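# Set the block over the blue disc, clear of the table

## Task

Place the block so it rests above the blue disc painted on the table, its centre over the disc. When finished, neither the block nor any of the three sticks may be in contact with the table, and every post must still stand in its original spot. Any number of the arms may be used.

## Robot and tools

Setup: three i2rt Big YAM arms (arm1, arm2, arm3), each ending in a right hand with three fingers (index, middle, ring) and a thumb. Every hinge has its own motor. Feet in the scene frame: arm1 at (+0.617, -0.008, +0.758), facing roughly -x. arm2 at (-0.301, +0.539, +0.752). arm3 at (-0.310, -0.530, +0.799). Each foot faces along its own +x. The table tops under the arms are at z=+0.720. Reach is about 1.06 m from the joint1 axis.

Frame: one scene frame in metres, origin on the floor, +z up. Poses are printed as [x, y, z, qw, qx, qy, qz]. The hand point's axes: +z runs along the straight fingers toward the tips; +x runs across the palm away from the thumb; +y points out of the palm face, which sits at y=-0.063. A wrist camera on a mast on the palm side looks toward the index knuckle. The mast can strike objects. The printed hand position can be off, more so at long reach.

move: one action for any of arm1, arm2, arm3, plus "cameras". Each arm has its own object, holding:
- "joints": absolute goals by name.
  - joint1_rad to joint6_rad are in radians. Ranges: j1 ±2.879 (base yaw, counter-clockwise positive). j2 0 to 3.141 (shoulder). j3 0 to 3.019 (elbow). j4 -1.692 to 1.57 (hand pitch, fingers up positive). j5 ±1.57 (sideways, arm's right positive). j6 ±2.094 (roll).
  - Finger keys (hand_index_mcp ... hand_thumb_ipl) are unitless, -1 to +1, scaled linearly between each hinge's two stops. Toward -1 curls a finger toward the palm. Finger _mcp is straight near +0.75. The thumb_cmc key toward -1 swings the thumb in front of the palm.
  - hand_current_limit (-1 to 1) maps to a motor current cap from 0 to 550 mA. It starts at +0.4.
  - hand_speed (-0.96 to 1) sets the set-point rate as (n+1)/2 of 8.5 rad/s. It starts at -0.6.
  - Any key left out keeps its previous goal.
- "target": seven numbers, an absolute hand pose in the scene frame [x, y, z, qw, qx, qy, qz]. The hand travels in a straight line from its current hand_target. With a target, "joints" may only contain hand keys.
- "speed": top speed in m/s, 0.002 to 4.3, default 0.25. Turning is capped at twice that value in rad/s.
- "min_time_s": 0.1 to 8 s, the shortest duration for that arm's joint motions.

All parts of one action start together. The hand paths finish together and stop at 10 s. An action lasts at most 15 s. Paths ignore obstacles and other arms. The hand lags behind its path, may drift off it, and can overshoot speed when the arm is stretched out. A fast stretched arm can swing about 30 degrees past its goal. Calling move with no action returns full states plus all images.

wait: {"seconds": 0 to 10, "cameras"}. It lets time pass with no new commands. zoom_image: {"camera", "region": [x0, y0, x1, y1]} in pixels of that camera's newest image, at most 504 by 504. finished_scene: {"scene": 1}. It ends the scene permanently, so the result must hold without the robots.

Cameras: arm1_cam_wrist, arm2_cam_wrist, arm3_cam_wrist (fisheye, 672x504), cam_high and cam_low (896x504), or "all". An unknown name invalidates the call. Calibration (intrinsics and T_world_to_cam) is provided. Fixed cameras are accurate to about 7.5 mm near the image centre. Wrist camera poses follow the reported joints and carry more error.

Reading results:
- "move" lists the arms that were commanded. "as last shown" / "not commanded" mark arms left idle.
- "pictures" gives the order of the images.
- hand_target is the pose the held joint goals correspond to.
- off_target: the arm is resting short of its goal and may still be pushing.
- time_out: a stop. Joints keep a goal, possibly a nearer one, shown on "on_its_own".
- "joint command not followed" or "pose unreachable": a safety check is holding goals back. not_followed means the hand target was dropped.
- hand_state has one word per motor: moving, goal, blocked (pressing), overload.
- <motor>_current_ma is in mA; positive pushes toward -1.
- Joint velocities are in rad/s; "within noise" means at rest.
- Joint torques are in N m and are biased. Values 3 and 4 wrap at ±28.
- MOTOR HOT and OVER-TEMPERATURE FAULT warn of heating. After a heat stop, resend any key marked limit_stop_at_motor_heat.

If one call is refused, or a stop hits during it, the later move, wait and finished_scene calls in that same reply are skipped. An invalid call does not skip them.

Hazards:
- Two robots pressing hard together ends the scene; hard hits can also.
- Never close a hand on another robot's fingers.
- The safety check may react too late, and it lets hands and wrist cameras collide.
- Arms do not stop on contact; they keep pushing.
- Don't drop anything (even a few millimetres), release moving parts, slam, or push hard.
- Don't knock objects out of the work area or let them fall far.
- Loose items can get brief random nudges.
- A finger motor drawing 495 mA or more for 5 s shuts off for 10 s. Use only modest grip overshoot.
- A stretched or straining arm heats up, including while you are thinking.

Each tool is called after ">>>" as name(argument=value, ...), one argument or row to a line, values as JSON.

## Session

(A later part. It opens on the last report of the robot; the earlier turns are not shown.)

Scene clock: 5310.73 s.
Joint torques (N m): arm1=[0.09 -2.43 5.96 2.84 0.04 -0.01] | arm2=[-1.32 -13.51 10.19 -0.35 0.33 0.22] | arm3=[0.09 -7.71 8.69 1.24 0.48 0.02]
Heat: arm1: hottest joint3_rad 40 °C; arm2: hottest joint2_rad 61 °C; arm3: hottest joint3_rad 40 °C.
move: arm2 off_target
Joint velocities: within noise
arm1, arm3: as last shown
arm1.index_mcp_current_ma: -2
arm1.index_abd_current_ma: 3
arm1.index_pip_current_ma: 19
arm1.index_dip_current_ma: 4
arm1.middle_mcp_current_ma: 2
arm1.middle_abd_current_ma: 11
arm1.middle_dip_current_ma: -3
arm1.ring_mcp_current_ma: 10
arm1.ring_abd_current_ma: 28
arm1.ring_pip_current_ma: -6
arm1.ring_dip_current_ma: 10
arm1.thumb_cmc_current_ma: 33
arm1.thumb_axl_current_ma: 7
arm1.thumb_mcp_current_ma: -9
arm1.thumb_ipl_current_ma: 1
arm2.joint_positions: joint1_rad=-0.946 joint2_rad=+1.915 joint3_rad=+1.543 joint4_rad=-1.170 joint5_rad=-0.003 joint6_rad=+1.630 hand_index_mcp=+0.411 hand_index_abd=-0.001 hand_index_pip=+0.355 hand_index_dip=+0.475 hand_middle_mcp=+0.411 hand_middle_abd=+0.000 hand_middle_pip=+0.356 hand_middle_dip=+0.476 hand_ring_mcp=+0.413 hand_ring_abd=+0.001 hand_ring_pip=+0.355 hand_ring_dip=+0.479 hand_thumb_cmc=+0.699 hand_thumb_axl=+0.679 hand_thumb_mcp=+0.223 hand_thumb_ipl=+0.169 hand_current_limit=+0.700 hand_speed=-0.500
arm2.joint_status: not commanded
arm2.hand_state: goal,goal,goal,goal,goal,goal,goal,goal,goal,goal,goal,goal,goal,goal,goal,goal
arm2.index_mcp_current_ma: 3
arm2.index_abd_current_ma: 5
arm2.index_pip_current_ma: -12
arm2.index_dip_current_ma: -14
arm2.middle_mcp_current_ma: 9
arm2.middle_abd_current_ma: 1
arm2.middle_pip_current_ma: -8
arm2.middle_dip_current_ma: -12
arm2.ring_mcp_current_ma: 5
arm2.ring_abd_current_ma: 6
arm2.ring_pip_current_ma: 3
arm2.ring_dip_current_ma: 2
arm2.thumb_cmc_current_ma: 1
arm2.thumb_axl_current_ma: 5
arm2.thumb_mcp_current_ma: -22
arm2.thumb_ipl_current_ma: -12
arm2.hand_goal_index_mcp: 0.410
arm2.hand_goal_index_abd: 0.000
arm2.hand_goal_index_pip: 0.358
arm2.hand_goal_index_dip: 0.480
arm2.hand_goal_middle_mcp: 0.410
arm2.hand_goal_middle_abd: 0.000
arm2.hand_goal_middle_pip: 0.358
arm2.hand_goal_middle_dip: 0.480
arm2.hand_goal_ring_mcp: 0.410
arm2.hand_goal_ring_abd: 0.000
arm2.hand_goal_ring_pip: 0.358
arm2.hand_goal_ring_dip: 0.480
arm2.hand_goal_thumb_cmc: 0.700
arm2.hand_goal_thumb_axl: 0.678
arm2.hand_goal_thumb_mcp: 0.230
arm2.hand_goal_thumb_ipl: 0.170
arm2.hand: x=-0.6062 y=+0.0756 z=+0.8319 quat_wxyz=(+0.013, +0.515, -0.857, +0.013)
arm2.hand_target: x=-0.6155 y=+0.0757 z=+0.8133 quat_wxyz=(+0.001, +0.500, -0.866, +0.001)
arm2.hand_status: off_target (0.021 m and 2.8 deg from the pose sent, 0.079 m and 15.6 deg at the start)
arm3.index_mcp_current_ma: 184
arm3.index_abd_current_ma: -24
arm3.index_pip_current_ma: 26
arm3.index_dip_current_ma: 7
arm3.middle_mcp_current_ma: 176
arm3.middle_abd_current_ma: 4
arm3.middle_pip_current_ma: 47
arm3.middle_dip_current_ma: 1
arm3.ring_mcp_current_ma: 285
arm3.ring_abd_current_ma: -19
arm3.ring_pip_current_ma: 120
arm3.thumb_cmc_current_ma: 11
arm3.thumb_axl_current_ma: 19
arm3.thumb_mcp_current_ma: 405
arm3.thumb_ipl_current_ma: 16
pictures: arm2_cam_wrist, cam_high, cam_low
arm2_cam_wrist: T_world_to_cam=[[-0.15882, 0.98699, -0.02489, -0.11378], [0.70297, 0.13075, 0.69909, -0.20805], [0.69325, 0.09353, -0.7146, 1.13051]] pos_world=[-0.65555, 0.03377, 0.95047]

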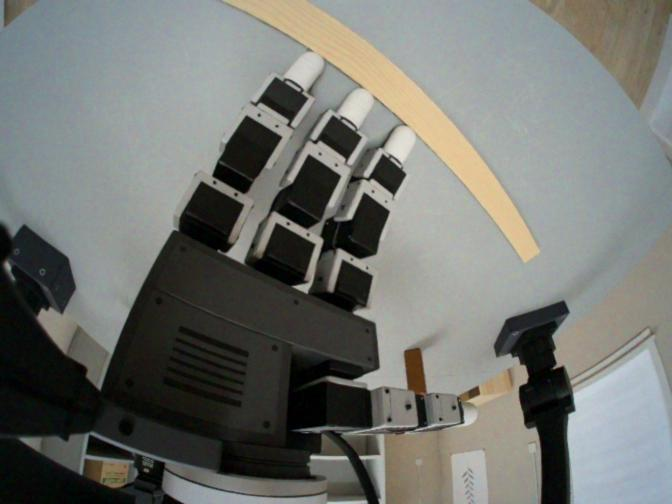

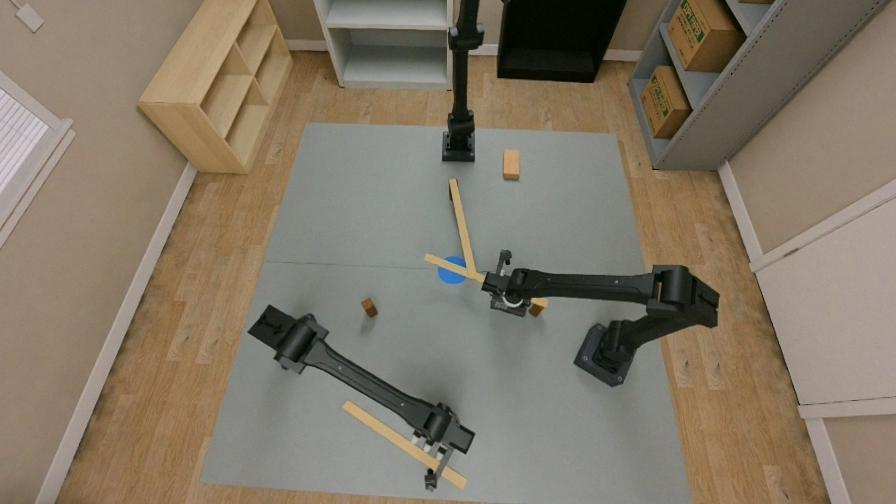

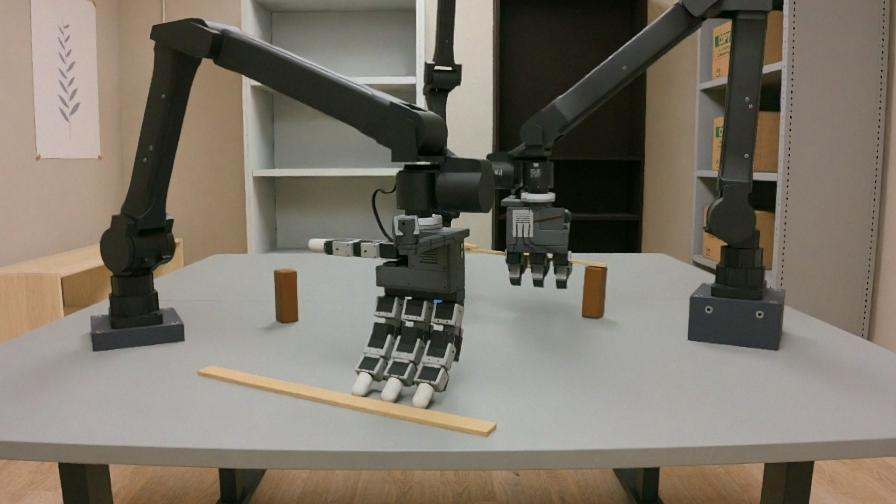

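>>> move(
  arm2={"target": [-0.679, 0.120, 0.813, 0.0, -0.3987, 0.9171, 0.0], "speed": 0.08, "joints": {"hand_index_mcp": 0.43, "hand_middle_mcp": 0.43, "hand_ring_mcp": 0.43}},
  cameras=["cam_low", "cam_high", "arm2_cam_wrist"],
)

Scene clock: 5331.93 s.
Joint torques (N m): arm1=[0.15 -2.43 5.94 2.82 0.05 -0.01] | arm2=[-1.38 -13.63 10.24 -0.31 0.35 0.17] | arm3=[-0.09 -7.65 8.69 1.24 0.47 0.03]
Heat: arm1: hottest joint3_rad 40 °C; arm2: hottest joint2_rad 61 °C; arm3: hottest joint3_rad 40 °C.
move: arm2 off_target
Joint velocities: within noise
arm1, arm3: as last shown
arm1.index_mcp_current_ma: -1
arm1.index_abd_current_ma: 4
arm1.index_pip_current_ma: 23
arm1.index_dip_current_ma: 1
arm1.middle_abd_current_ma: 13
arm1.middle_pip_current_ma: 0
arm1.ring_mcp_current_ma: 8
arm1.ring_pip_current_ma: -8
arm1.thumb_cmc_current_ma: 34
arm1.thumb_axl_current_ma: 10
arm1.thumb_mcp_current_ma: -20
arm1.thumb_ipl_current_ma: -2
arm2.joint_positions: joint1_rad=-1.088 joint2_rad=+1.938 joint3_rad=+1.586 joint4_rad=-1.187 joint5_rad=-0.003 joint6_rad=+1.719 hand_index_mcp=+0.432 hand_index_abd=+0.000 hand_index_pip=+0.354 hand_index_dip=+0.475 hand_middle_mcp=+0.432 hand_middle_abd=+0.003 hand_middle_pip=+0.354 hand_middle_dip=+0.476 hand_ring_mcp=+0.433 hand_ring_abd=+0.004 hand_ring_pip=+0.354 hand_ring_dip=+0.477 hand_thumb_cmc=+0.699 hand_thumb_axl=+0.679 hand_thumb_mcp=+0.223 hand_thumb_ipl=+0.169 hand_current_limit=+0.700 hand_speed=-0.500
arm2.joint_status: all done
arm2.hand_state: goal,goal,goal,goal,goal,goal,goal,goal,goal,goal,goal,goal,goal,goal,goal,goal
arm2.index_mcp_current_ma: 6
arm2.index_abd_current_ma: 7
arm2.index_pip_current_ma: -11
arm2.index_dip_current_ma: -14
arm2.middle_mcp_current_ma: 11
arm2.middle_abd_current_ma: 3
arm2.middle_pip_current_ma: -12
arm2.middle_dip_current_ma: -15
arm2.ring_mcp_current_ma: 1
arm2.ring_abd_current_ma: 10
arm2.ring_pip_current_ma: 2
arm2.ring_dip_current_ma: 4
arm2.thumb_cmc_current_ma: 4
arm2.thumb_axl_current_ma: 7
arm2.thumb_mcp_current_ma: -20
arm2.thumb_ipl_current_ma: -8
arm2.hand_goal_index_mcp: 0.430
arm2.hand_goal_index_abd: 0.000
arm2.hand_goal_index_pip: 0.358
arm2.hand_goal_index_dip: 0.480
arm2.hand_goal_middle_mcp: 0.430
arm2.hand_goal_middle_abd: 0.000
arm2.hand_goal_middle_pip: 0.358
arm2.hand_goal_middle_dip: 0.480
arm2.hand_goal_ring_mcp: 0.430
arm2.hand_goal_ring_abd: 0.000
arm2.hand_goal_ring_pip: 0.358
arm2.hand_goal_ring_dip: 0.480
arm2.hand_goal_thumb_cmc: 0.700
arm2.hand_goal_thumb_axl: 0.678
arm2.hand_goal_thumb_mcp: 0.230
arm2.hand_goal_thumb_ipl: 0.170
arm2.hand: x=-0.6687 y=+0.1192 z=+0.8338 quat_wxyz=(+0.014, +0.412, -0.911, +0.013)
arm2.hand_target: x=-0.6784 y=+0.1208 z=+0.8133 quat_wxyz=(+0.001, +0.399, -0.917, +0.000)
arm2.hand_status: off_target (0.023 m and 2.8 deg from the pose sent, 0.087 m and 15.1 deg at the start)
arm3.index_mcp_current_ma: 174
arm3.index_abd_current_ma: 2
arm3.index_pip_current_ma: 42
arm3.index_dip_current_ma: 3
arm3.middle_mcp_current_ma: 177
arm3.middle_abd_current_ma: -3
arm3.middle_pip_current_ma: 41
arm3.middle_dip_current_ma: 10
arm3.ring_mcp_current_ma: 288
arm3.ring_abd_current_ma: -16
arm3.ring_pip_current_ma: 109
arm3.ring_dip_current_ma: -4
arm3.thumb_cmc_current_ma: 9
arm3.thumb_axl_current_ma: 18
arm3.thumb_mcp_current_ma: 401
arm3.thumb_ipl_current_ma: 18
pictures: arm2_cam_wrist, cam_high, cam_low
arm2_cam_wrist: T_world_to_cam=[[0.07189, 0.99701, -0.02849, -0.01059], [0.71251, -0.03135, 0.70096, -0.14691], [0.69797, -0.07069, -0.71263, 1.1922]] pos_world=[-0.72668, 0.09023, 0.95227]

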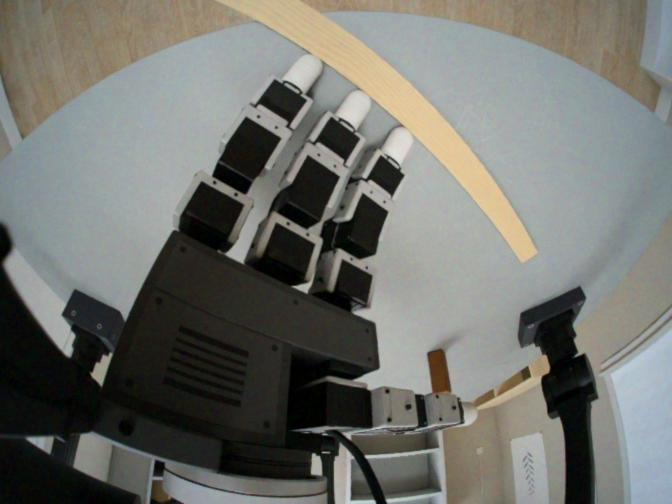

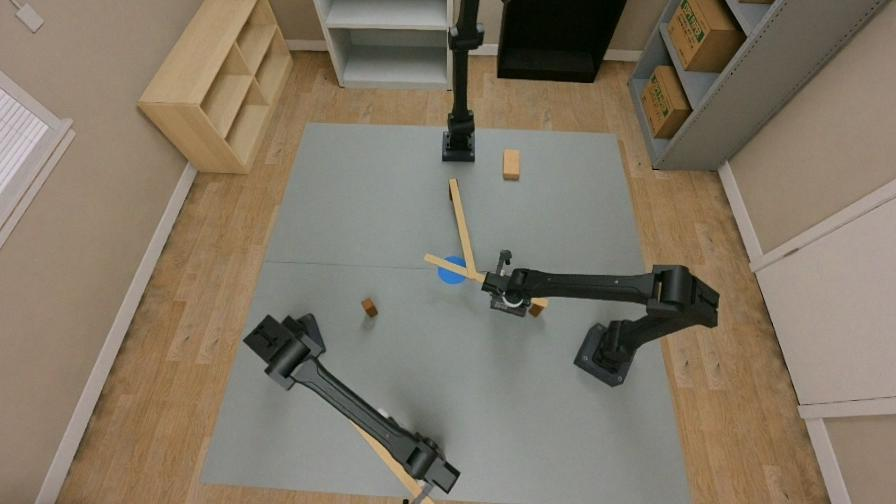

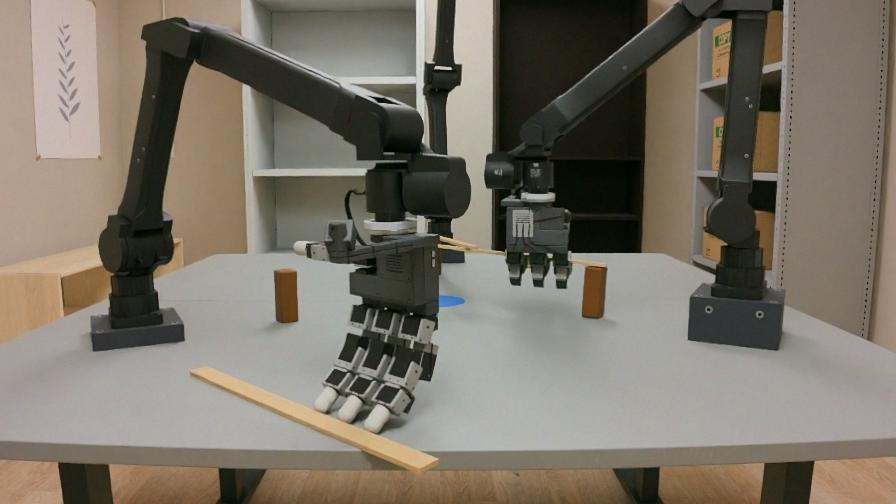

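>>> move(
  arm2={"target": [-0.7125, 0.160, 0.815, 0.0, -0.3214, 0.9469, 0.0], "speed": 0.08, "joints": {"hand_index_mcp": 0.45, "hand_middle_mcp": 0.45, "hand_ring_mcp": 0.98, "hand_ring_pip": -0.9, "hand_ring_dip": -0.65}},
  cameras=["cam_low", "cam_high", "arm2_cam_wrist"],
)

Scene clock: 5365.37 s.
Joint torques (N m): arm1=[0.09 -2.49 5.96 2.84 0.05 -0.01] | arm2=[-1.32 -14.1 9.85 -0.38 0.32 0.17] | arm3=[0.03 -7.53 8.68 1.18 0.47 0.02]
Heat: arm1: hottest joint3_rad 40 °C; arm2: hottest joint2_rad 61 °C; arm3: hottest joint3_rad 40 °C.
move: arm2 off_target
Joint velocities: within noise
arm1, arm3: as last shown
arm1.index_mcp_current_ma: 1
arm1.index_abd_current_ma: 9
arm1.index_pip_current_ma: 16
arm1.index_dip_current_ma: 2
arm1.middle_mcp_current_ma: 4
arm1.middle_abd_current_ma: 11
arm1.middle_pip_current_ma: -1
arm1.middle_dip_current_ma: -2
arm1.ring_mcp_current_ma: 5
arm1.ring_abd_current_ma: 25
arm1.ring_pip_current_ma: -4
arm1.ring_dip_current_ma: 8
arm1.thumb_axl_current_ma: 5
arm1.thumb_mcp_current_ma: -13
arm1.thumb_ipl_current_ma: -5
arm2.joint_positions: joint1_rad=-1.183 joint2_rad=+1.941 joint3_rad=+1.597 joint4_rad=-1.193 joint5_rad=-0.003 joint6_rad=+1.789 hand_index_mcp=+0.453 hand_index_abd=-0.006 hand_index_pip=+0.353 hand_index_dip=+0.476 hand_middle_mcp=+0.455 hand_middle_abd=-0.003 hand_middle_pip=+0.353 hand_middle_dip=+0.476 hand_ring_mcp=+0.979 hand_ring_abd=+0.003 hand_ring_pip=-0.896 hand_ring_dip=-0.651 hand_thumb_cmc=+0.699 hand_thumb_axl=+0.679 hand_thumb_mcp=+0.223 hand_thumb_ipl=+0.169 hand_current_limit=+0.700 hand_speed=-0.500
arm2.joint_status: all done
arm2.hand_state: goal,goal,goal,goal,goal,goal,goal,goal,goal,goal,goal,goal,goal,goal,goal,goal
arm2.index_mcp_current_ma: 6
arm2.index_abd_current_ma: -1
arm2.index_pip_current_ma: -10
arm2.index_dip_current_ma: -12
arm2.middle_mcp_current_ma: 17
arm2.middle_abd_current_ma: 5
arm2.middle_pip_current_ma: -17
arm2.middle_dip_current_ma: -10
arm2.ring_mcp_current_ma: -1
arm2.ring_abd_current_ma: 12
arm2.ring_pip_current_ma: 9
arm2.ring_dip_current_ma: 1
arm2.thumb_cmc_current_ma: 2
arm2.thumb_axl_current_ma: 7
arm2.thumb_mcp_current_ma: -17
arm2.thumb_ipl_current_ma: -6
arm2.hand_goal_index_mcp: 0.450
arm2.hand_goal_index_abd: 0.000
arm2.hand_goal_index_pip: 0.358
arm2.hand_goal_index_dip: 0.480
arm2.hand_goal_middle_mcp: 0.450
arm2.hand_goal_middle_abd: 0.000
arm2.hand_goal_middle_pip: 0.358
arm2.hand_goal_middle_dip: 0.480
arm2.hand_goal_ring_mcp: 0.980
arm2.hand_goal_ring_abd: 0.000
arm2.hand_goal_ring_pip: -0.900
arm2.hand_goal_ring_dip: -0.650
arm2.hand_goal_thumb_cmc: 0.700
arm2.hand_goal_thumb_axl: 0.678
arm2.hand_goal_thumb_mcp: 0.230
arm2.hand_goal_thumb_ipl: 0.170
arm2.hand: x=-0.7032 y=+0.1564 z=+0.8356 quat_wxyz=(+0.015, +0.336, -0.942, +0.014)
arm2.hand_target: x=-0.7118 y=+0.1608 z=+0.8153 quat_wxyz=(+0.000, +0.322, -0.947, +0.000)
arm2.hand_status: off_target (0.023 m and 2.9 deg from the pose sent, 0.063 m and 11.4 deg at the start)
arm3.index_mcp_current_ma: 198
arm3.index_abd_current_ma: -4
arm3.index_pip_current_ma: 27
arm3.index_dip_current_ma: 10
arm3.middle_mcp_current_ma: 183
arm3.middle_abd_current_ma: -8
arm3.middle_pip_current_ma: 44
arm3.middle_dip_current_ma: 8
arm3.ring_mcp_current_ma: 295
arm3.ring_abd_current_ma: -17
arm3.ring_pip_current_ma: 111
arm3.ring_dip_current_ma: -1
arm3.thumb_cmc_current_ma: 16
arm3.thumb_axl_current_ma: 22
arm3.thumb_mcp_current_ma: 396
arm3.thumb_ipl_current_ma: 20
pictures: arm2_cam_wrist, cam_high, cam_low
arm2_cam_wrist: T_world_to_cam=[[0.23484, 0.97151, -0.03182, 0.07616], [0.69685, -0.14544, 0.70231, -0.11681], [0.67768, -0.1871, -0.71116, 1.22295]] pos_world=[-0.76525, 0.13783, 0.95417]

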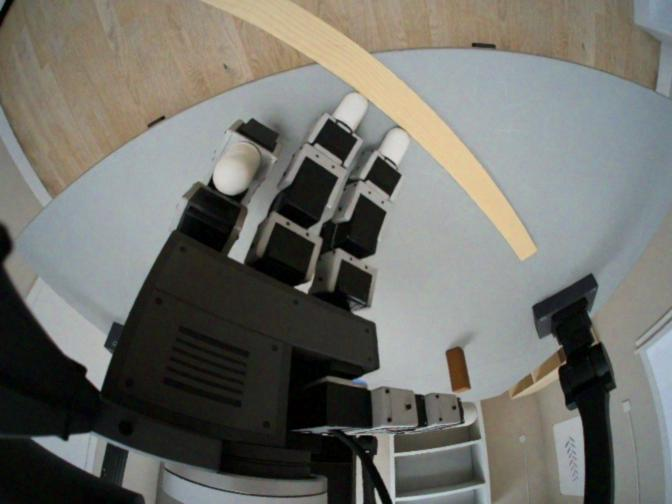

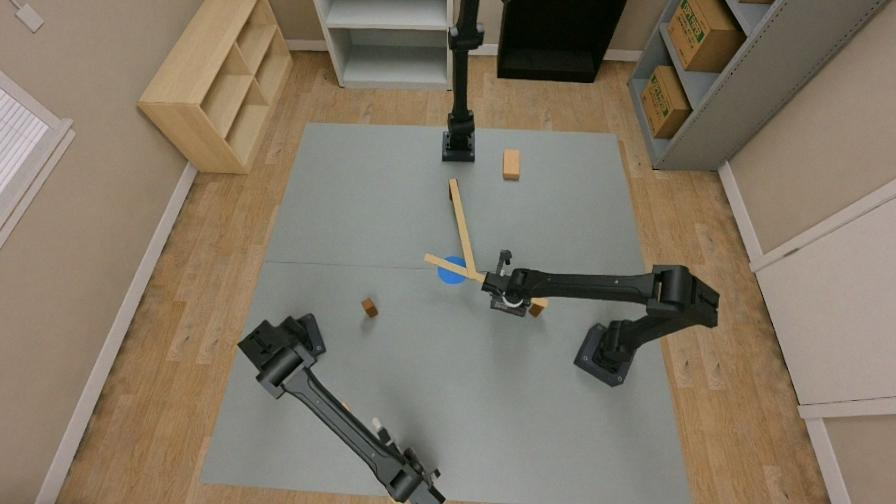

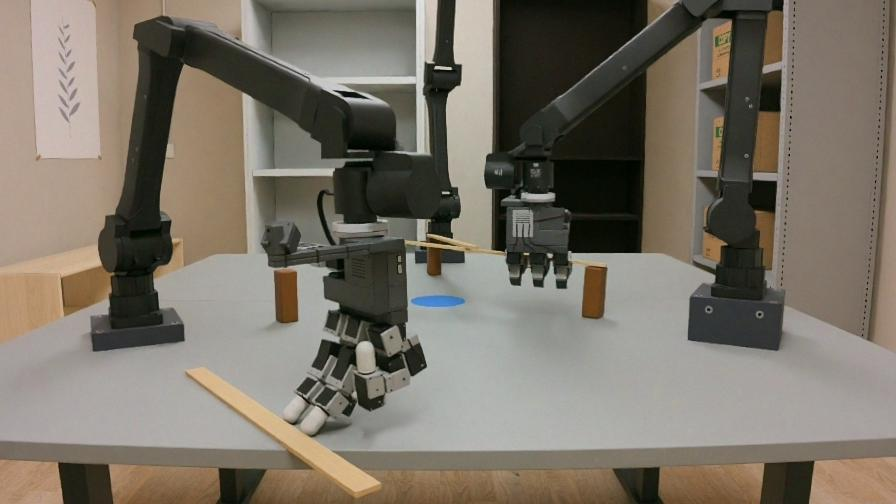

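>>> move(
  arm2={"target": [-0.708, 0.200, 0.815, 0.0, -0.279, 0.960, 0.0], "speed": 0.08},
  cameras=["cam_low", "arm2_cam_wrist"],
)

Scene clock: 5417.27 s.
Joint torques (N m): arm1=[0.09 -2.43 5.96 2.84 0.05 0] | arm2=[-1.26 -16.44 5.5 0.13 0.38 0.19] | arm3=[-0.09 -7.77 8.65 1.25 0.47 0.02]
Heat: arm1: hottest joint3_rad 40 °C; arm2: hottest joint2_rad 57 °C; arm3: hottest joint3_rad 40 °C.
move: arm2 off_target
Joint velocities: within noise
arm1, arm3: as last shown
arm1.index_mcp_current_ma: 2
arm1.index_abd_current_ma: 3
arm1.index_pip_current_ma: 14
arm1.index_dip_current_ma: 4
arm1.middle_mcp_current_ma: 7
arm1.middle_pip_current_ma: 2
arm1.middle_dip_current_ma: 1
arm1.ring_mcp_current_ma: 13
arm1.ring_abd_current_ma: 29
arm1.ring_pip_current_ma: 0
arm1.thumb_cmc_current_ma: 35
arm1.thumb_axl_current_ma: 11
arm1.thumb_mcp_current_ma: -18
arm1.thumb_ipl_current_ma: 0
arm2.joint_positions: joint1_rad=-1.231 joint2_rad=+1.915 joint3_rad=+1.558 joint4_rad=-1.170 joint5_rad=-0.005 joint6_rad=+1.831 hand_index_mcp=+0.452 hand_index_abd=-0.011 hand_index_pip=+0.353 hand_index_dip=+0.476 hand_middle_mcp=+0.459 hand_middle_abd=-0.005 hand_middle_pip=+0.353 hand_middle_dip=+0.476 hand_ring_mcp=+0.979 hand_ring_abd=+0.003 hand_ring_pip=-0.896 hand_ring_dip=-0.651 hand_thumb_cmc=+0.699 hand_thumb_axl=+0.679 hand_thumb_mcp=+0.223 hand_thumb_ipl=+0.169 hand_current_limit=+0.700 hand_speed=-0.500
arm2.joint_status: not commanded
arm2.hand_state: goal,goal,goal,goal,goal,goal,goal,goal,goal,goal,goal,goal,goal,goal,goal,goal
arm2.index_mcp_current_ma: 3
arm2.index_abd_current_ma: -4
arm2.index_pip_current_ma: -11
arm2.index_dip_current_ma: -13
arm2.middle_mcp_current_ma: 24
arm2.middle_abd_current_ma: -7
arm2.middle_pip_current_ma: -18
arm2.middle_dip_current_ma: -13
arm2.ring_mcp_current_ma: -4
arm2.ring_abd_current_ma: 11
arm2.ring_pip_current_ma: 9
arm2.ring_dip_current_ma: 4
arm2.thumb_cmc_current_ma: 4
arm2.thumb_axl_current_ma: 6
arm2.thumb_mcp_current_ma: -18
arm2.thumb_ipl_current_ma: -8
arm2.hand_goal_index_mcp: 0.450
arm2.hand_goal_index_abd: 0.000
arm2.hand_goal_index_pip: 0.358
arm2.hand_goal_index_dip: 0.480
arm2.hand_goal_middle_mcp: 0.450
arm2.hand_goal_middle_abd: 0.000
arm2.hand_goal_middle_pip: 0.358
arm2.hand_goal_middle_dip: 0.480
arm2.hand_goal_ring_mcp: 0.980
arm2.hand_goal_ring_abd: 0.000
arm2.hand_goal_ring_pip: -0.900
arm2.hand_goal_ring_dip: -0.650
arm2.hand_goal_thumb_cmc: 0.700
arm2.hand_goal_thumb_axl: 0.678
arm2.hand_goal_thumb_mcp: 0.230
arm2.hand_goal_thumb_ipl: 0.170
arm2.hand: x=-0.7118 y=+0.1832 z=+0.8350 quat_wxyz=(+0.018, +0.293, -0.956, +0.017)
arm2.hand_target: x=-0.7075 y=+0.1999 z=+0.8158 quat_wxyz=(+0.000, +0.279, -0.960, +0.000)
arm2.hand_status: off_target (0.026 m and 3.3 deg from the pose sent, 0.049 m and 7.2 deg at the start)
arm3.index_mcp_current_ma: 171
arm3.index_abd_current_ma: 12
arm3.index_pip_current_ma: 41
arm3.middle_mcp_current_ma: 176
arm3.middle_abd_current_ma: -2
arm3.middle_pip_current_ma: 50
arm3.middle_dip_current_ma: 16
arm3.ring_mcp_current_ma: 291
arm3.ring_pip_current_ma: 105
arm3.ring_dip_current_ma: -3
arm3.thumb_cmc_current_ma: 7
arm3.thumb_axl_current_ma: 14
arm3.thumb_mcp_current_ma: 406
arm3.thumb_ipl_current_ma: 23
pictures: arm2_cam_wrist, cam_low
arm2_cam_wrist: T_world_to_cam=[[0.32073, 0.94631, -0.04027, 0.12498], [0.68298, -0.20161, 0.70207, -0.1059], [0.65626, -0.25268, -0.71097, 1.22998]] pos_world=[-0.77494, 0.17117, 0.95387]

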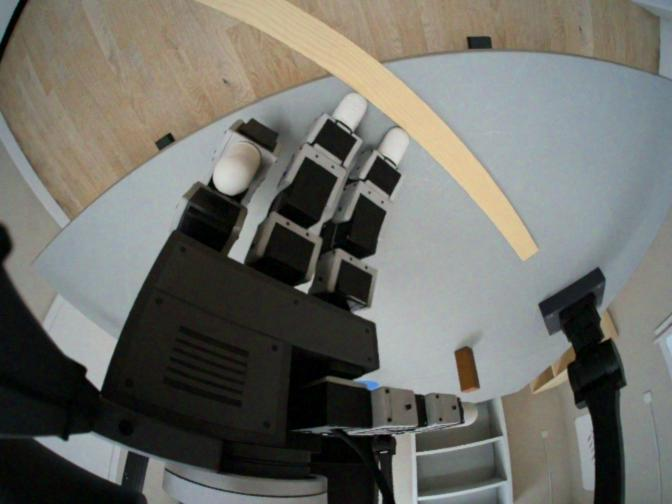

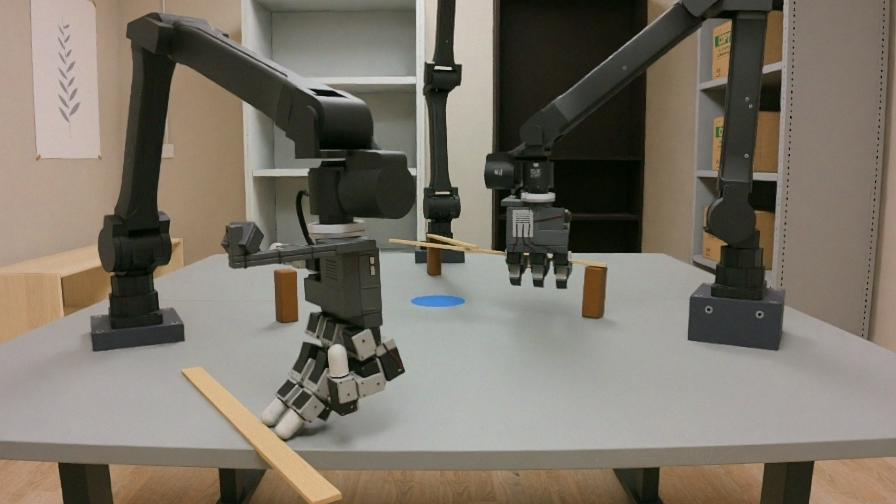

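>>> move(
  arm2={"target": [-0.70, 0.175, 0.96, 0.0, -0.293, 0.956, 0.0], "speed": 0.25},
)

>>> move(
  arm2={"joints": {"joint1_rad": -1.50, "joint6_rad": -1.60, "hand_speed": -0.5, "hand_index_mcp": 0.233, "hand_middle_mcp": 0.233, "hand_ring_mcp": 0.233, "hand_index_pip": -0.182, "hand_middle_pip": -0.182, "hand_ring_pip": -0.182, "hand_index_dip": 0.696, "hand_middle_dip": 0.696, "hand_ring_dip": 0.696, "hand_thumb_cmc": -0.571, "hand_thumb_mcp": -0.056, "hand_thumb_ipl": -0.4}, "min_time_s": 4},
)

>>> move(
  arm2={"target": [-0.896, 0.216, 0.92, 0.0, 0.956, 0.293, 0.0], "speed": 0.25},
  cameras=["cam_low", "cam_high", "arm2_cam_wrist"],
)

Scene clock: 5458.50 s.
Joint torques (N m): arm1=[0.15 -2.43 5.96 2.84 0.05 -0.01] | arm2=[-0.73 -16.15 10.74 -0.35 0.06 0.2] | arm3=[-0.15 -7.71 8.68 1.21 0.48 0.02]
Heat: arm1: hottest joint3_rad 40 °C; arm2: hottest joint2_rad 61 °C; arm3: hottest joint3_rad 40 °C.
move: arm2 done
Joint velocities: within noise
arm1, arm3: as last shown
arm1.index_mcp_current_ma: -4
arm1.index_abd_current_ma: 6
arm1.index_pip_current_ma: 23
arm1.index_dip_current_ma: 2
arm1.middle_mcp_current_ma: 9
arm1.middle_abd_current_ma: 12
arm1.middle_pip_current_ma: 4
arm1.middle_dip_current_ma: -3
arm1.ring_mcp_current_ma: 7
arm1.ring_abd_current_ma: 33
arm1.ring_pip_current_ma: -10
arm1.thumb_cmc_current_ma: 29
arm1.thumb_axl_current_ma: 3
arm1.thumb_mcp_current_ma: -13
arm2.joint_positions: joint1_rad=-1.204 joint2_rad=+1.857 joint3_rad=+1.800 joint4_rad=-1.521 joint5_rad=+0.002 joint6_rad=+1.844 hand_index_mcp=+0.453 hand_index_abd=-0.002 hand_index_pip=+0.357 hand_index_dip=+0.477 hand_middle_mcp=+0.459 hand_middle_abd=-0.006 hand_middle_pip=+0.357 hand_middle_dip=+0.482 hand_ring_mcp=+0.979 hand_ring_abd=+0.000 hand_ring_pip=-0.896 hand_ring_dip=-0.651 hand_thumb_cmc=+0.699 hand_thumb_axl=+0.679 hand_thumb_mcp=+0.223 hand_thumb_ipl=+0.169 hand_current_limit=+0.700 hand_speed=-0.500
arm2.joint_status: not commanded
arm2.hand_state: goal,goal,goal,goal,goal,goal,goal,goal,goal,goal,goal,goal,goal,goal,goal,goal
arm2.index_mcp_current_ma: 3
arm2.index_abd_current_ma: 4
arm2.index_pip_current_ma: -5
arm2.index_dip_current_ma: -7
arm2.middle_mcp_current_ma: 25
arm2.middle_abd_current_ma: -3
arm2.middle_pip_current_ma: -8
arm2.middle_dip_current_ma: -10
arm2.ring_mcp_current_ma: -5
arm2.ring_abd_current_ma: 9
arm2.ring_pip_current_ma: 13
arm2.ring_dip_current_ma: -1
arm2.thumb_cmc_current_ma: 3
arm2.thumb_axl_current_ma: 3
arm2.thumb_mcp_current_ma: -17
arm2.thumb_ipl_current_ma: -7
arm2.hand_goal_index_mcp: 0.450
arm2.hand_goal_index_abd: 0.000
arm2.hand_goal_index_pip: 0.358
arm2.hand_goal_index_dip: 0.480
arm2.hand_goal_middle_mcp: 0.450
arm2.hand_goal_middle_abd: 0.000
arm2.hand_goal_middle_pip: 0.358
arm2.hand_goal_middle_dip: 0.480
arm2.hand_goal_ring_mcp: 0.980
arm2.hand_goal_ring_abd: 0.000
arm2.hand_goal_ring_pip: -0.900
arm2.hand_goal_ring_dip: -0.650
arm2.hand_goal_thumb_cmc: 0.700
arm2.hand_goal_thumb_axl: 0.678
arm2.hand_goal_thumb_mcp: 0.230
arm2.hand_goal_thumb_ipl: 0.170
arm2.hand: x=-0.6966 y=+0.1814 z=+0.9600 quat_wxyz=(-0.001, +0.299, -0.954, +0.000)
arm2.hand_target: x=-0.6998 y=+0.1750 z=+0.9598 quat_wxyz=(+0.000, +0.293, -0.956, +0.000)
arm2.hand_status: done (0.007 m and 0.8 deg from the pose sent, 0.126 m and 2.9 deg at the start)
arm3.index_mcp_current_ma: 184
arm3.index_abd_current_ma: 0
arm3.index_pip_current_ma: 33
arm3.index_dip_current_ma: 21
arm3.middle_mcp_current_ma: 173
arm3.middle_abd_current_ma: -19
arm3.middle_pip_current_ma: 47
arm3.middle_dip_current_ma: 8
arm3.ring_mcp_current_ma: 295
arm3.ring_abd_current_ma: -27
arm3.ring_pip_current_ma: 126
arm3.ring_dip_current_ma: 3
arm3.thumb_cmc_current_ma: 9
arm3.thumb_axl_current_ma: 18
arm3.thumb_mcp_current_ma: 388
arm3.thumb_ipl_current_ma: 21
pictures: none

Scene clock: 5463.23 s.
Joint torques (N m): arm1=[0.15 -2.43 5.96 2.82 0.04 0] | arm2=[-0.5 -16.09 10.67 -0.24 -0.44 -0.11] | arm3=[0.09 -7.65 8.68 1.2 0.48 0.03]
Heat: arm1: hottest joint3_rad 40 °C; arm2: hottest joint2_rad 61 °C; arm3: hottest joint3_rad 40 °C.
move: arm2 done
Joint velocities: within noise
arm1.joint_positions: joint1_rad=+0.250 joint2_rad=+1.438 joint3_rad=+2.828 joint4_rad=-1.330 joint5_rad=-0.023 joint6_rad=+1.049 hand_index_mcp=+1.000 hand_index_abd=+0.256 hand_index_pip=-0.482 hand_index_dip=+0.007 hand_middle_mcp=+0.763 hand_middle_abd=+0.145 hand_middle_pip=+0.577 hand_middle_dip=+0.696 hand_ring_mcp=+0.762 hand_ring_abd=-0.087 hand_ring_pip=+0.577 hand_ring_dip=+0.696 hand_thumb_cmc=-0.545 hand_thumb_axl=+0.683 hand_thumb_mcp=-0.784 hand_thumb_ipl=+0.168 hand_current_limit=+0.400 hand_speed=-0.600
arm1.joint_status: not commanded
arm1.hand_state: overload,goal,goal,goal,goal,goal,goal,goal,goal,blocked,goal,goal,blocked,goal,goal,goal
arm1.index_mcp_current_ma: -4
arm1.index_abd_current_ma: 8
arm1.index_pip_current_ma: 25
arm1.index_dip_current_ma: 5
arm1.middle_mcp_current_ma: 8
arm1.middle_abd_current_ma: 17
arm1.middle_pip_current_ma: 1
arm1.middle_dip_current_ma: 0
arm1.ring_mcp_current_ma: 7
arm1.ring_abd_current_ma: 27
arm1.ring_pip_current_ma: -5
arm1.ring_dip_current_ma: 13
arm1.thumb_cmc_current_ma: 35
arm1.thumb_axl_current_ma: 5
arm1.thumb_mcp_current_ma: -13
arm1.thumb_ipl_current_ma: -1
arm1.hand_goal_index_mcp: 0.754
arm1.hand_goal_index_abd: 0.250
arm1.hand_goal_index_pip: -0.500
arm1.hand_goal_index_dip: 0.000
arm1.hand_goal_middle_mcp: 0.754
arm1.hand_goal_middle_abd: 0.140
arm1.hand_goal_middle_pip: 0.576
arm1.hand_goal_middle_dip: 0.696
arm1.hand_goal_ring_mcp: 0.754
arm1.hand_goal_ring_abd: -0.140
arm1.hand_goal_ring_pip: 0.576
arm1.hand_goal_ring_dip: 0.696
arm1.hand_goal_thumb_cmc: -0.570
arm1.hand_goal_thumb_axl: 0.678
arm1.hand_goal_thumb_mcp: -0.780
arm1.hand_goal_thumb_ipl: 0.168
arm1.hand: x=+0.2486 y=-0.0272 z=+1.6844 quat_wxyz=(+0.722, +0.274, -0.631, -0.082)
arm1.hand_target: x=+0.2482 y=-0.0274 z=+1.6884 quat_wxyz=(+0.727, +0.272, -0.626, -0.083)
arm1.hand_status: not commanded
arm2.joint_positions: joint1_rad=-1.497 joint2_rad=+1.857 joint3_rad=+1.800 joint4_rad=-1.521 joint5_rad=+0.003 joint6_rad=-1.584 hand_index_mcp=+0.241 hand_index_abd=+0.000 hand_index_pip=-0.177 hand_index_dip=+0.698 hand_middle_mcp=+0.242 hand_middle_abd=+0.000 hand_middle_pip=-0.178 hand_middle_dip=+0.701 hand_ring_mcp=+0.244 hand_ring_abd=+0.004 hand_ring_pip=-0.177 hand_ring_dip=+0.700 hand_thumb_cmc=-0.570 hand_thumb_axl=+0.681 hand_thumb_mcp=-0.063 hand_thumb_ipl=-0.403 hand_current_limit=+0.700 hand_speed=-0.500
arm2.joint_status: all done
arm2.hand_state: goal,goal,goal,goal,goal,goal,goal,goal,goal,goal,goal,goal,goal,goal,goal,goal
arm2.index_mcp_current_ma: 17
arm2.index_abd_current_ma: 4
arm2.index_pip_current_ma: -1
arm2.index_dip_current_ma: -8
arm2.middle_mcp_current_ma: 21
arm2.middle_abd_current_ma: -1
arm2.middle_pip_current_ma: -2
arm2.middle_dip_current_ma: 1
arm2.ring_mcp_current_ma: 14
arm2.ring_abd_current_ma: 14
arm2.ring_pip_current_ma: 9
arm2.ring_dip_current_ma: 5
arm2.thumb_cmc_current_ma: 2
arm2.thumb_axl_current_ma: 5
arm2.thumb_mcp_current_ma: -19
arm2.thumb_ipl_current_ma: -12
arm2.hand_goal_index_mcp: 0.234
arm2.hand_goal_index_abd: 0.000
arm2.hand_goal_index_pip: -0.182
arm2.hand_goal_index_dip: 0.696
arm2.hand_goal_middle_mcp: 0.234
arm2.hand_goal_middle_abd: 0.000
arm2.hand_goal_middle_pip: -0.182
arm2.hand_goal_middle_dip: 0.696
arm2.hand_goal_ring_mcp: 0.234
arm2.hand_goal_ring_abd: 0.000
arm2.hand_goal_ring_pip: -0.182
arm2.hand_goal_ring_dip: 0.696
arm2.hand_goal_thumb_cmc: -0.570
arm2.hand_goal_thumb_axl: 0.678
arm2.hand_goal_thumb_mcp: -0.056
arm2.hand_goal_thumb_ipl: -0.400
arm2.hand: x=-0.7490 y=+0.1399 z=+0.9594 quat_wxyz=(+0.001, +0.955, +0.297, +0.002)
arm2.hand_target: x=-0.7559 y=+0.1377 z=+0.9591 quat_wxyz=(+0.001, +0.953, +0.303, +0.001)
arm2.hand_status: not commanded
arm3.joint_positions: joint1_rad=+0.205 joint2_rad=+1.487 joint3_rad=+0.843 joint4_rad=-0.911 joint5_rad=-0.002 joint6_rad=+1.519 hand_index_mcp=+0.043 hand_index_abd=-0.015 hand_index_pip=+0.032 hand_index_dip=+0.697 hand_middle_mcp=+0.017 hand_middle_abd=-0.011 hand_middle_pip=+0.022 hand_middle_dip=+0.694 hand_ring_mcp=-0.015 hand_ring_abd=-0.021 hand_ring_pip=+0.016 hand_ring_dip=+0.694 hand_thumb_cmc=-0.565 hand_thumb_axl=+0.685 hand_thumb_mcp=-0.230 hand_thumb_ipl=-0.332 hand_current_limit=+0.700 hand_speed=-0.600
arm3.joint_status: not commanded
arm3.hand_state: blocked,goal,blocked,goal,blocked,goal,blocked,goal,blocked,blocked,blocked,goal,goal,goal,blocked,goal
arm3.index_mcp_current_ma: 184
arm3.index_abd_current_ma: -16
arm3.index_pip_current_ma: 43
arm3.index_dip_current_ma: 3
arm3.middle_mcp_current_ma: 173
arm3.middle_abd_current_ma: -13
arm3.middle_pip_current_ma: 37
arm3.middle_dip_current_ma: 6
arm3.ring_mcp_current_ma: 288
arm3.ring_abd_current_ma: -18
arm3.ring_pip_current_ma: 112
arm3.ring_dip_current_ma: -7
arm3.thumb_cmc_current_ma: 5
arm3.thumb_axl_current_ma: -2
arm3.thumb_mcp_current_ma: 387
arm3.thumb_ipl_current_ma: 9
arm3.hand_goal_index_mcp: -0.062
arm3.hand_goal_index_abd: 0.000
arm3.hand_goal_index_pip: 0.000
arm3.hand_goal_index_dip: 0.696
arm3.hand_goal_middle_mcp: -0.088
arm3.hand_goal_middle_abd: 0.000
arm3.hand_goal_middle_pip: -0.014
arm3.hand_goal_middle_dip: 0.696
arm3.hand_goal_ring_mcp: -0.170
arm3.hand_goal_ring_abd: 0.000
arm3.hand_goal_ring_pip: -0.058
arm3.hand_goal_ring_dip: 0.696
arm3.hand_goal_thumb_cmc: -0.570
arm3.hand_goal_thumb_axl: 0.678
arm3.hand_goal_thumb_mcp: -0.392
arm3.hand_goal_thumb_ipl: -0.344
arm3.hand: x=-0.1175 y=-0.2266 z=+0.8339 quat_wxyz=(-0.005, +0.796, +0.605, +0.004)
arm3.hand_target: x=-0.1170 y=-0.2205 z=+0.8341 quat_wxyz=(-0.009, +0.796, +0.605, +0.012)
arm3.hand_status: not commanded
pictures: none

Scene clock: 5464.73 s.
Joint torques (N m): arm1=[0.15 -2.37 5.96 2.82 0.05 -0.01] | arm2=[-0.26 -18.96 11.96 -0.36 -0.44 -0.1] | arm3=[-0.03 -7.71 8.7 1.2 0.47 0.03]
Heat: arm1: hottest joint3_rad 40 °C; arm2: hottest joint2_rad 61 °C; arm3: hottest joint3_rad 40 °C.
move: arm2 done
Joint velocities: within noise
arm1, arm3: as last shown
arm1.index_abd_current_ma: 6
arm1.index_pip_current_ma: 14
arm1.index_dip_current_ma: 0
arm1.middle_mcp_current_ma: 7
arm1.middle_abd_current_ma: 18
arm1.middle_pip_current_ma: 4
arm1.middle_dip_current_ma: 2
arm1.ring_mcp_current_ma: 6
arm1.ring_abd_current_ma: 23
arm1.ring_pip_current_ma: -3
arm1.ring_dip_current_ma: 7
arm1.thumb_cmc_current_ma: 33
arm1.thumb_axl_current_ma: 10
arm1.thumb_mcp_current_ma: -14
arm1.thumb_ipl_current_ma: 1
arm2.joint_positions: joint1_rad=-1.720 joint2_rad=+2.123 joint3_rad=+2.115 joint4_rad=-1.575 joint5_rad=+0.006 joint6_rad=-1.778 hand_index_mcp=+0.241 hand_index_abd=-0.006 hand_index_pip=-0.177 hand_index_dip=+0.698 hand_middle_mcp=+0.242 hand_middle_abd=-0.004 hand_middle_pip=-0.178 hand_middle_dip=+0.701 hand_ring_mcp=+0.244 hand_ring_abd=-0.001 hand_ring_pip=-0.177 hand_ring_dip=+0.700 hand_thumb_cmc=-0.570 hand_thumb_axl=+0.680 hand_thumb_mcp=-0.063 hand_thumb_ipl=-0.403 hand_current_limit=+0.700 hand_speed=-0.500
arm2.joint_status: not commanded
arm2.hand_state: goal,goal,goal,goal,goal,goal,goal,goal,goal,goal,goal,goal,goal,goal,goal,goal
arm2.index_mcp_current_ma: 12
arm2.index_abd_current_ma: 5
arm2.index_pip_current_ma: 4
arm2.index_dip_current_ma: -5
arm2.middle_mcp_current_ma: 21
arm2.middle_abd_current_ma: 1
arm2.middle_pip_current_ma: -5
arm2.middle_dip_current_ma: 2
arm2.ring_mcp_current_ma: 17
arm2.ring_abd_current_ma: 9
arm2.ring_pip_current_ma: 15
arm2.ring_dip_current_ma: 10
arm2.thumb_cmc_current_ma: 5
arm2.thumb_axl_current_ma: 6
arm2.thumb_mcp_current_ma: -24
arm2.thumb_ipl_current_ma: -12
arm2.hand_goal_index_mcp: 0.234
arm2.hand_goal_index_abd: 0.000
arm2.hand_goal_index_pip: -0.182
arm2.hand_goal_index_dip: 0.696
arm2.hand_goal_middle_mcp: 0.234
arm2.hand_goal_middle_abd: 0.000
arm2.hand_goal_middle_pip: -0.182
arm2.hand_goal_middle_dip: 0.696
arm2.hand_goal_ring_mcp: 0.234
arm2.hand_goal_ring_abd: 0.000
arm2.hand_goal_ring_pip: -0.182
arm2.hand_goal_ring_dip: 0.696
arm2.hand_goal_thumb_cmc: -0.570
arm2.hand_goal_thumb_axl: 0.678
arm2.hand_goal_thumb_mcp: -0.056
arm2.hand_goal_thumb_ipl: -0.400
arm2.hand: x=-0.8885 y=+0.2229 z=+0.9202 quat_wxyz=(+0.000, +0.959, +0.283, +0.005)
arm2.hand_target: x=-0.8955 y=+0.2161 z=+0.9198 quat_wxyz=(+0.000, +0.956, +0.293, -0.001)
arm2.hand_status: done (0.010 m and 1.4 deg from the pose sent, 0.170 m and 0.5 deg at the start)
arm3.index_mcp_current_ma: 191
arm3.index_abd_current_ma: -3
arm3.index_pip_current_ma: 36
arm3.index_dip_current_ma: 22
arm3.middle_mcp_current_ma: 184
arm3.middle_abd_current_ma: -8
arm3.middle_pip_current_ma: 33
arm3.middle_dip_current_ma: 4
arm3.ring_mcp_current_ma: 279
arm3.ring_abd_current_ma: -30
arm3.ring_pip_current_ma: 114
arm3.ring_dip_current_ma: -3
arm3.thumb_cmc_current_ma: 8
arm3.thumb_axl_current_ma: 19
arm3.thumb_mcp_current_ma: 401
arm3.thumb_ipl_current_ma: 15
pictures: arm2_cam_wrist, cam_high, cam_low
arm2_cam_wrist: T_world_to_cam=[[-0.34177, -0.93978, 0.00276, -0.06029], [-0.66657, 0.24448, 0.70422, -1.33748], [-0.66248, 0.23883, -0.70998, 0.13429]] pos_world=[-0.82316, 0.23825, 1.03738]

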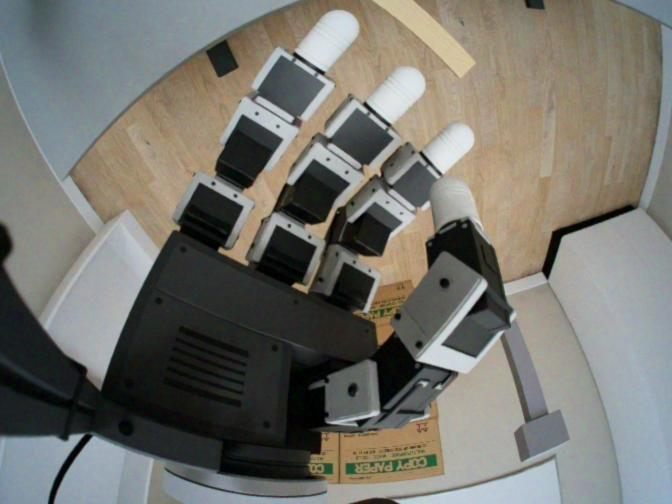

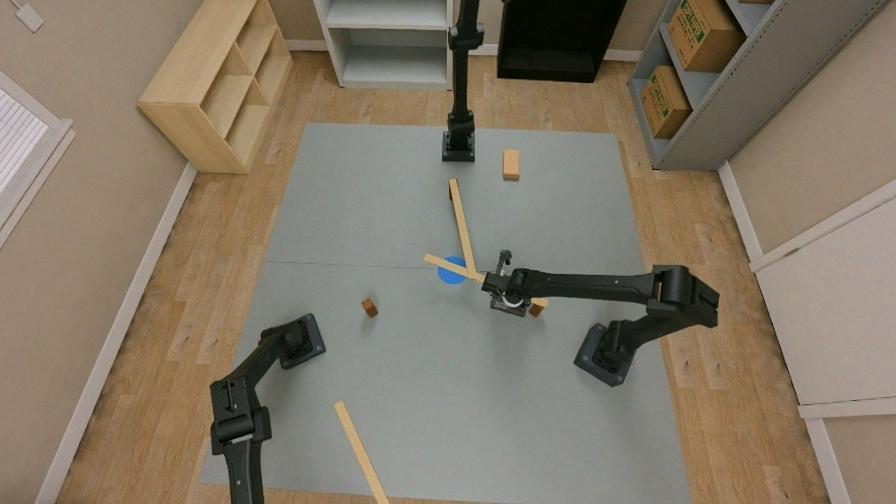

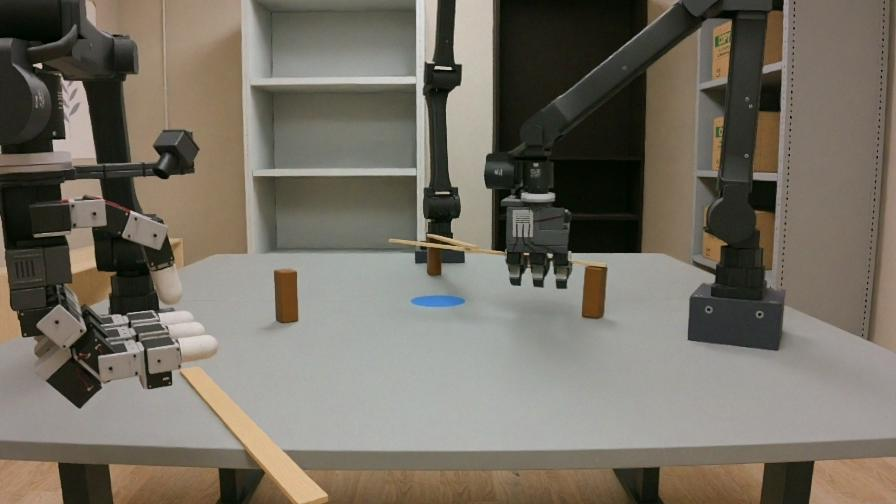

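>>> move(
  arm2={"target": [-0.893, 0.219, 0.745, 0.0, 0.9615, 0.2748, 0.0], "speed": 0.2},
  cameras=["cam_low", "arm2_cam_wrist"],
)

Scene clock: 5484.80 s.
Joint torques (N m): arm1=[0.15 -2.43 5.96 2.84 0.04 -0.01] | arm2=[-0.09 -20.13 7.2 0.36 -0.42 0.18] | arm3=[0.15 -7.59 8.64 1.24 0.47 0.02]
Heat: arm1: hottest joint3_rad 40 °C; arm2: hottest joint2_rad 59 °C; arm3: hottest joint3_rad 40 °C.
move: arm2 off_target
Joint velocities: within noise
arm1, arm3: as last shown
arm1.index_mcp_current_ma: -3
arm1.index_abd_current_ma: 4
arm1.index_pip_current_ma: 18
arm1.index_dip_current_ma: 5
arm1.middle_mcp_current_ma: 2
arm1.middle_abd_current_ma: 9
arm1.middle_pip_current_ma: 6
arm1.middle_dip_current_ma: -5
arm1.ring_mcp_current_ma: 12
arm1.ring_abd_current_ma: 29
arm1.ring_pip_current_ma: -2
arm1.ring_dip_current_ma: 11
arm1.thumb_cmc_current_ma: 36
arm1.thumb_axl_current_ma: 3
arm1.thumb_mcp_current_ma: -11
arm1.thumb_ipl_current_ma: -3
arm2.joint_positions: joint1_rad=-1.720 joint2_rad=+2.209 joint3_rad=+1.846 joint4_rad=-1.185 joint5_rad=+0.006 joint6_rad=-1.775 hand_index_mcp=+0.241 hand_index_abd=-0.006 hand_index_pip=-0.177 hand_index_dip=+0.698 hand_middle_mcp=+0.242 hand_middle_abd=-0.006 hand_middle_pip=-0.178 hand_middle_dip=+0.701 hand_ring_mcp=+0.244 hand_ring_abd=-0.001 hand_ring_pip=-0.177 hand_ring_dip=+0.700 hand_thumb_cmc=-0.573 hand_thumb_axl=+0.681 hand_thumb_mcp=-0.063 hand_thumb_ipl=-0.403 hand_current_limit=+0.700 hand_speed=-0.500
arm2.joint_status: not commanded
arm2.hand_state: goal,goal,goal,goal,goal,goal,goal,goal,goal,goal,goal,goal,goal,goal,goal,goal
arm2.index_mcp_current_ma: 9
arm2.index_abd_current_ma: -4
arm2.index_pip_current_ma: 0
arm2.index_dip_current_ma: -7
arm2.middle_mcp_current_ma: 21
arm2.middle_abd_current_ma: -4
arm2.middle_pip_current_ma: -6
arm2.middle_dip_current_ma: -2
arm2.ring_mcp_current_ma: 16
arm2.ring_abd_current_ma: 4
arm2.ring_pip_current_ma: 11
arm2.ring_dip_current_ma: 7
arm2.thumb_cmc_current_ma: -1
arm2.thumb_axl_current_ma: 6
arm2.thumb_mcp_current_ma: -22
arm2.thumb_ipl_current_ma: -14
arm2.hand_goal_index_mcp: 0.234
arm2.hand_goal_index_abd: 0.000
arm2.hand_goal_index_pip: -0.182
arm2.hand_goal_index_dip: 0.696
arm2.hand_goal_middle_mcp: 0.234
arm2.hand_goal_middle_abd: 0.000
arm2.hand_goal_middle_pip: -0.182
arm2.hand_goal_middle_dip: 0.696
arm2.hand_goal_ring_mcp: 0.234
arm2.hand_goal_ring_abd: 0.000
arm2.hand_goal_ring_pip: -0.182
arm2.hand_goal_ring_dip: 0.696
arm2.hand_goal_thumb_cmc: -0.570
arm2.hand_goal_thumb_axl: 0.678
arm2.hand_goal_thumb_mcp: -0.056
arm2.hand_goal_thumb_ipl: -0.400
arm2.hand: x=-0.8958 y=+0.2189 z=+0.7645 quat_wxyz=(+0.001, +0.960, +0.281, -0.013)
arm2.hand_target: x=-0.8925 y=+0.2192 z=+0.7453 quat_wxyz=(+0.000, +0.961, +0.275, +0.000)
arm2.hand_status: off_target (0.020 m and 1.6 deg from the pose sent, 0.175 m and 1.1 deg at the start)
arm3.index_mcp_current_ma: 192
arm3.index_abd_current_ma: -2
arm3.index_pip_current_ma: 37
arm3.index_dip_current_ma: 8
arm3.middle_mcp_current_ma: 180
arm3.middle_abd_current_ma: 0
arm3.middle_pip_current_ma: 35
arm3.middle_dip_current_ma: 21
arm3.ring_mcp_current_ma: 286
arm3.ring_abd_current_ma: -28
arm3.ring_pip_current_ma: 112
arm3.ring_dip_current_ma: -6
arm3.thumb_cmc_current_ma: 10
arm3.thumb_axl_current_ma: 3
arm3.thumb_mcp_current_ma: 395
arm3.thumb_ipl_current_ma: 25
pictures: arm2_cam_wrist, cam_low
arm2_cam_wrist: T_world_to_cam=[[-0.34398, -0.93863, 0.02562, -0.08578], [-0.64268, 0.25524, 0.72236, -1.22657], [-0.68457, 0.23201, -0.69104, -0.01292]] pos_world=[-0.82665, 0.23556, 0.8793]

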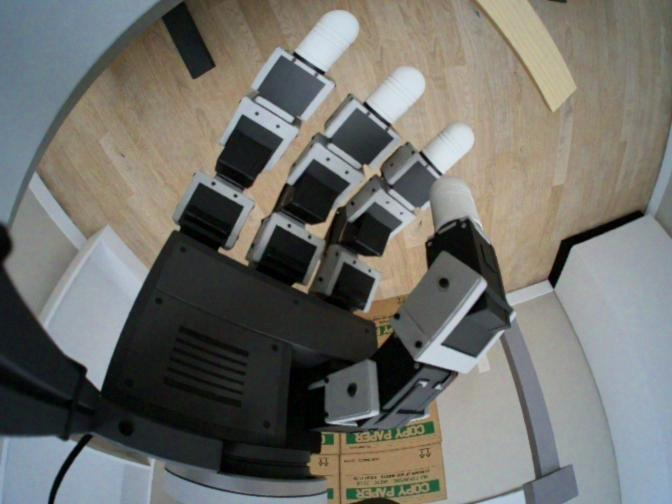

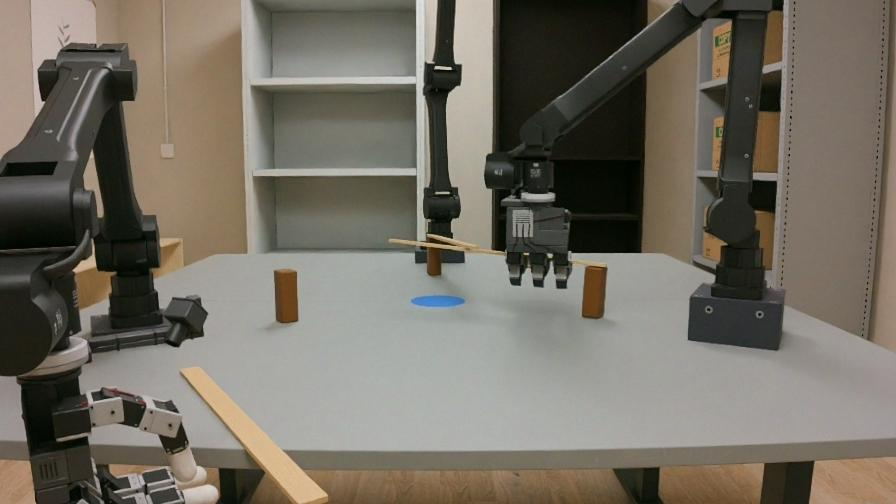

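>>> move(
  arm2={"target": [-0.889, 0.212, 0.720, 0.0, 0.9615, 0.2748, 0.0], "speed": 0.1},
)

Scene clock: 5510.20 s.
Joint torques (N m): arm1=[0.15 -2.43 5.96 2.84 0.04 -0.01] | arm2=[-0.09 -18.55 6.68 0.39 -0.41 0.17] | arm3=[0.03 -7.59 8.65 1.25 0.49 0.02]
Heat: arm1: hottest joint3_rad 40 °C; arm2: hottest joint2_rad 65 °C; arm3: hottest joint3_rad 40 °C.
move: arm2 off_target
Joint velocities: within noise
arm1, arm3: as last shown
arm1.index_abd_current_ma: 7
arm1.index_pip_current_ma: 20
arm1.index_dip_current_ma: 3
arm1.middle_mcp_current_ma: 7
arm1.middle_abd_current_ma: 12
arm1.middle_pip_current_ma: 5
arm1.middle_dip_current_ma: -4
arm1.ring_mcp_current_ma: 8
arm1.ring_pip_current_ma: -3
arm1.ring_dip_current_ma: 4
arm1.thumb_cmc_current_ma: 40
arm1.thumb_axl_current_ma: 8
arm1.thumb_mcp_current_ma: -14
arm1.thumb_ipl_current_ma: -7
arm2.joint_positions: joint1_rad=-1.713 joint2_rad=+2.215 joint3_rad=+1.828 joint4_rad=-1.136 joint5_rad=+0.006 joint6_rad=-1.764 hand_index_mcp=+0.241 hand_index_abd=-0.006 hand_index_pip=-0.177 hand_index_dip=+0.698 hand_middle_mcp=+0.242 hand_middle_abd=-0.006 hand_middle_pip=-0.178 hand_middle_dip=+0.701 hand_ring_mcp=+0.244 hand_ring_abd=-0.001 hand_ring_pip=-0.177 hand_ring_dip=+0.700 hand_thumb_cmc=-0.573 hand_thumb_axl=+0.681 hand_thumb_mcp=-0.063 hand_thumb_ipl=-0.403 hand_current_limit=+0.700 hand_speed=-0.500
arm2.joint_status: not commanded
arm2.hand_state: goal,goal,goal,goal,goal,goal,goal,goal,goal,goal,goal,goal,goal,goal,goal,goal
arm2.index_mcp_current_ma: 12
arm2.index_abd_current_ma: -4
arm2.index_pip_current_ma: -2
arm2.index_dip_current_ma: -7
arm2.middle_mcp_current_ma: 22
arm2.middle_abd_current_ma: -2
arm2.middle_pip_current_ma: -6
arm2.middle_dip_current_ma: -3
arm2.ring_mcp_current_ma: 15
arm2.ring_abd_current_ma: 8
arm2.ring_pip_current_ma: 12
arm2.ring_dip_current_ma: 10
arm2.thumb_cmc_current_ma: 1
arm2.thumb_axl_current_ma: 9
arm2.thumb_mcp_current_ma: -19
arm2.thumb_ipl_current_ma: -10
arm2.hand_goal_index_mcp: 0.234
arm2.hand_goal_index_abd: 0.000
arm2.hand_goal_index_pip: -0.182
arm2.hand_goal_index_dip: 0.696
arm2.hand_goal_middle_mcp: 0.234
arm2.hand_goal_middle_abd: 0.000
arm2.hand_goal_middle_pip: -0.182
arm2.hand_goal_middle_dip: 0.696
arm2.hand_goal_ring_mcp: 0.234
arm2.hand_goal_ring_abd: 0.000
arm2.hand_goal_ring_pip: -0.182
arm2.hand_goal_ring_dip: 0.696
arm2.hand_goal_thumb_cmc: -0.570
arm2.hand_goal_thumb_axl: 0.678
arm2.hand_goal_thumb_mcp: -0.056
arm2.hand_goal_thumb_ipl: -0.400
arm2.hand: x=-0.8984 y=+0.2125 z=+0.7547 quat_wxyz=(+0.003, +0.960, +0.279, -0.025)
arm2.hand_target: x=-0.8879 y=+0.2126 z=+0.7210 quat_wxyz=(+0.000, +0.961, +0.275, +0.000)
arm2.hand_status: off_target (0.036 m and 2.9 deg from the pose sent, 0.046 m and 1.6 deg at the start)
arm3.index_mcp_current_ma: 188
arm3.index_abd_current_ma: -19
arm3.index_pip_current_ma: 33
arm3.index_dip_current_ma: 1
arm3.middle_mcp_current_ma: 178
arm3.middle_abd_current_ma: 7
arm3.middle_pip_current_ma: 42
arm3.middle_dip_current_ma: 18
arm3.ring_mcp_current_ma: 291
arm3.ring_abd_current_ma: -20
arm3.ring_pip_current_ma: 110
arm3.ring_dip_current_ma: -10
arm3.thumb_axl_current_ma: 8
arm3.thumb_mcp_current_ma: 407
arm3.thumb_ipl_current_ma: 14
pictures: none


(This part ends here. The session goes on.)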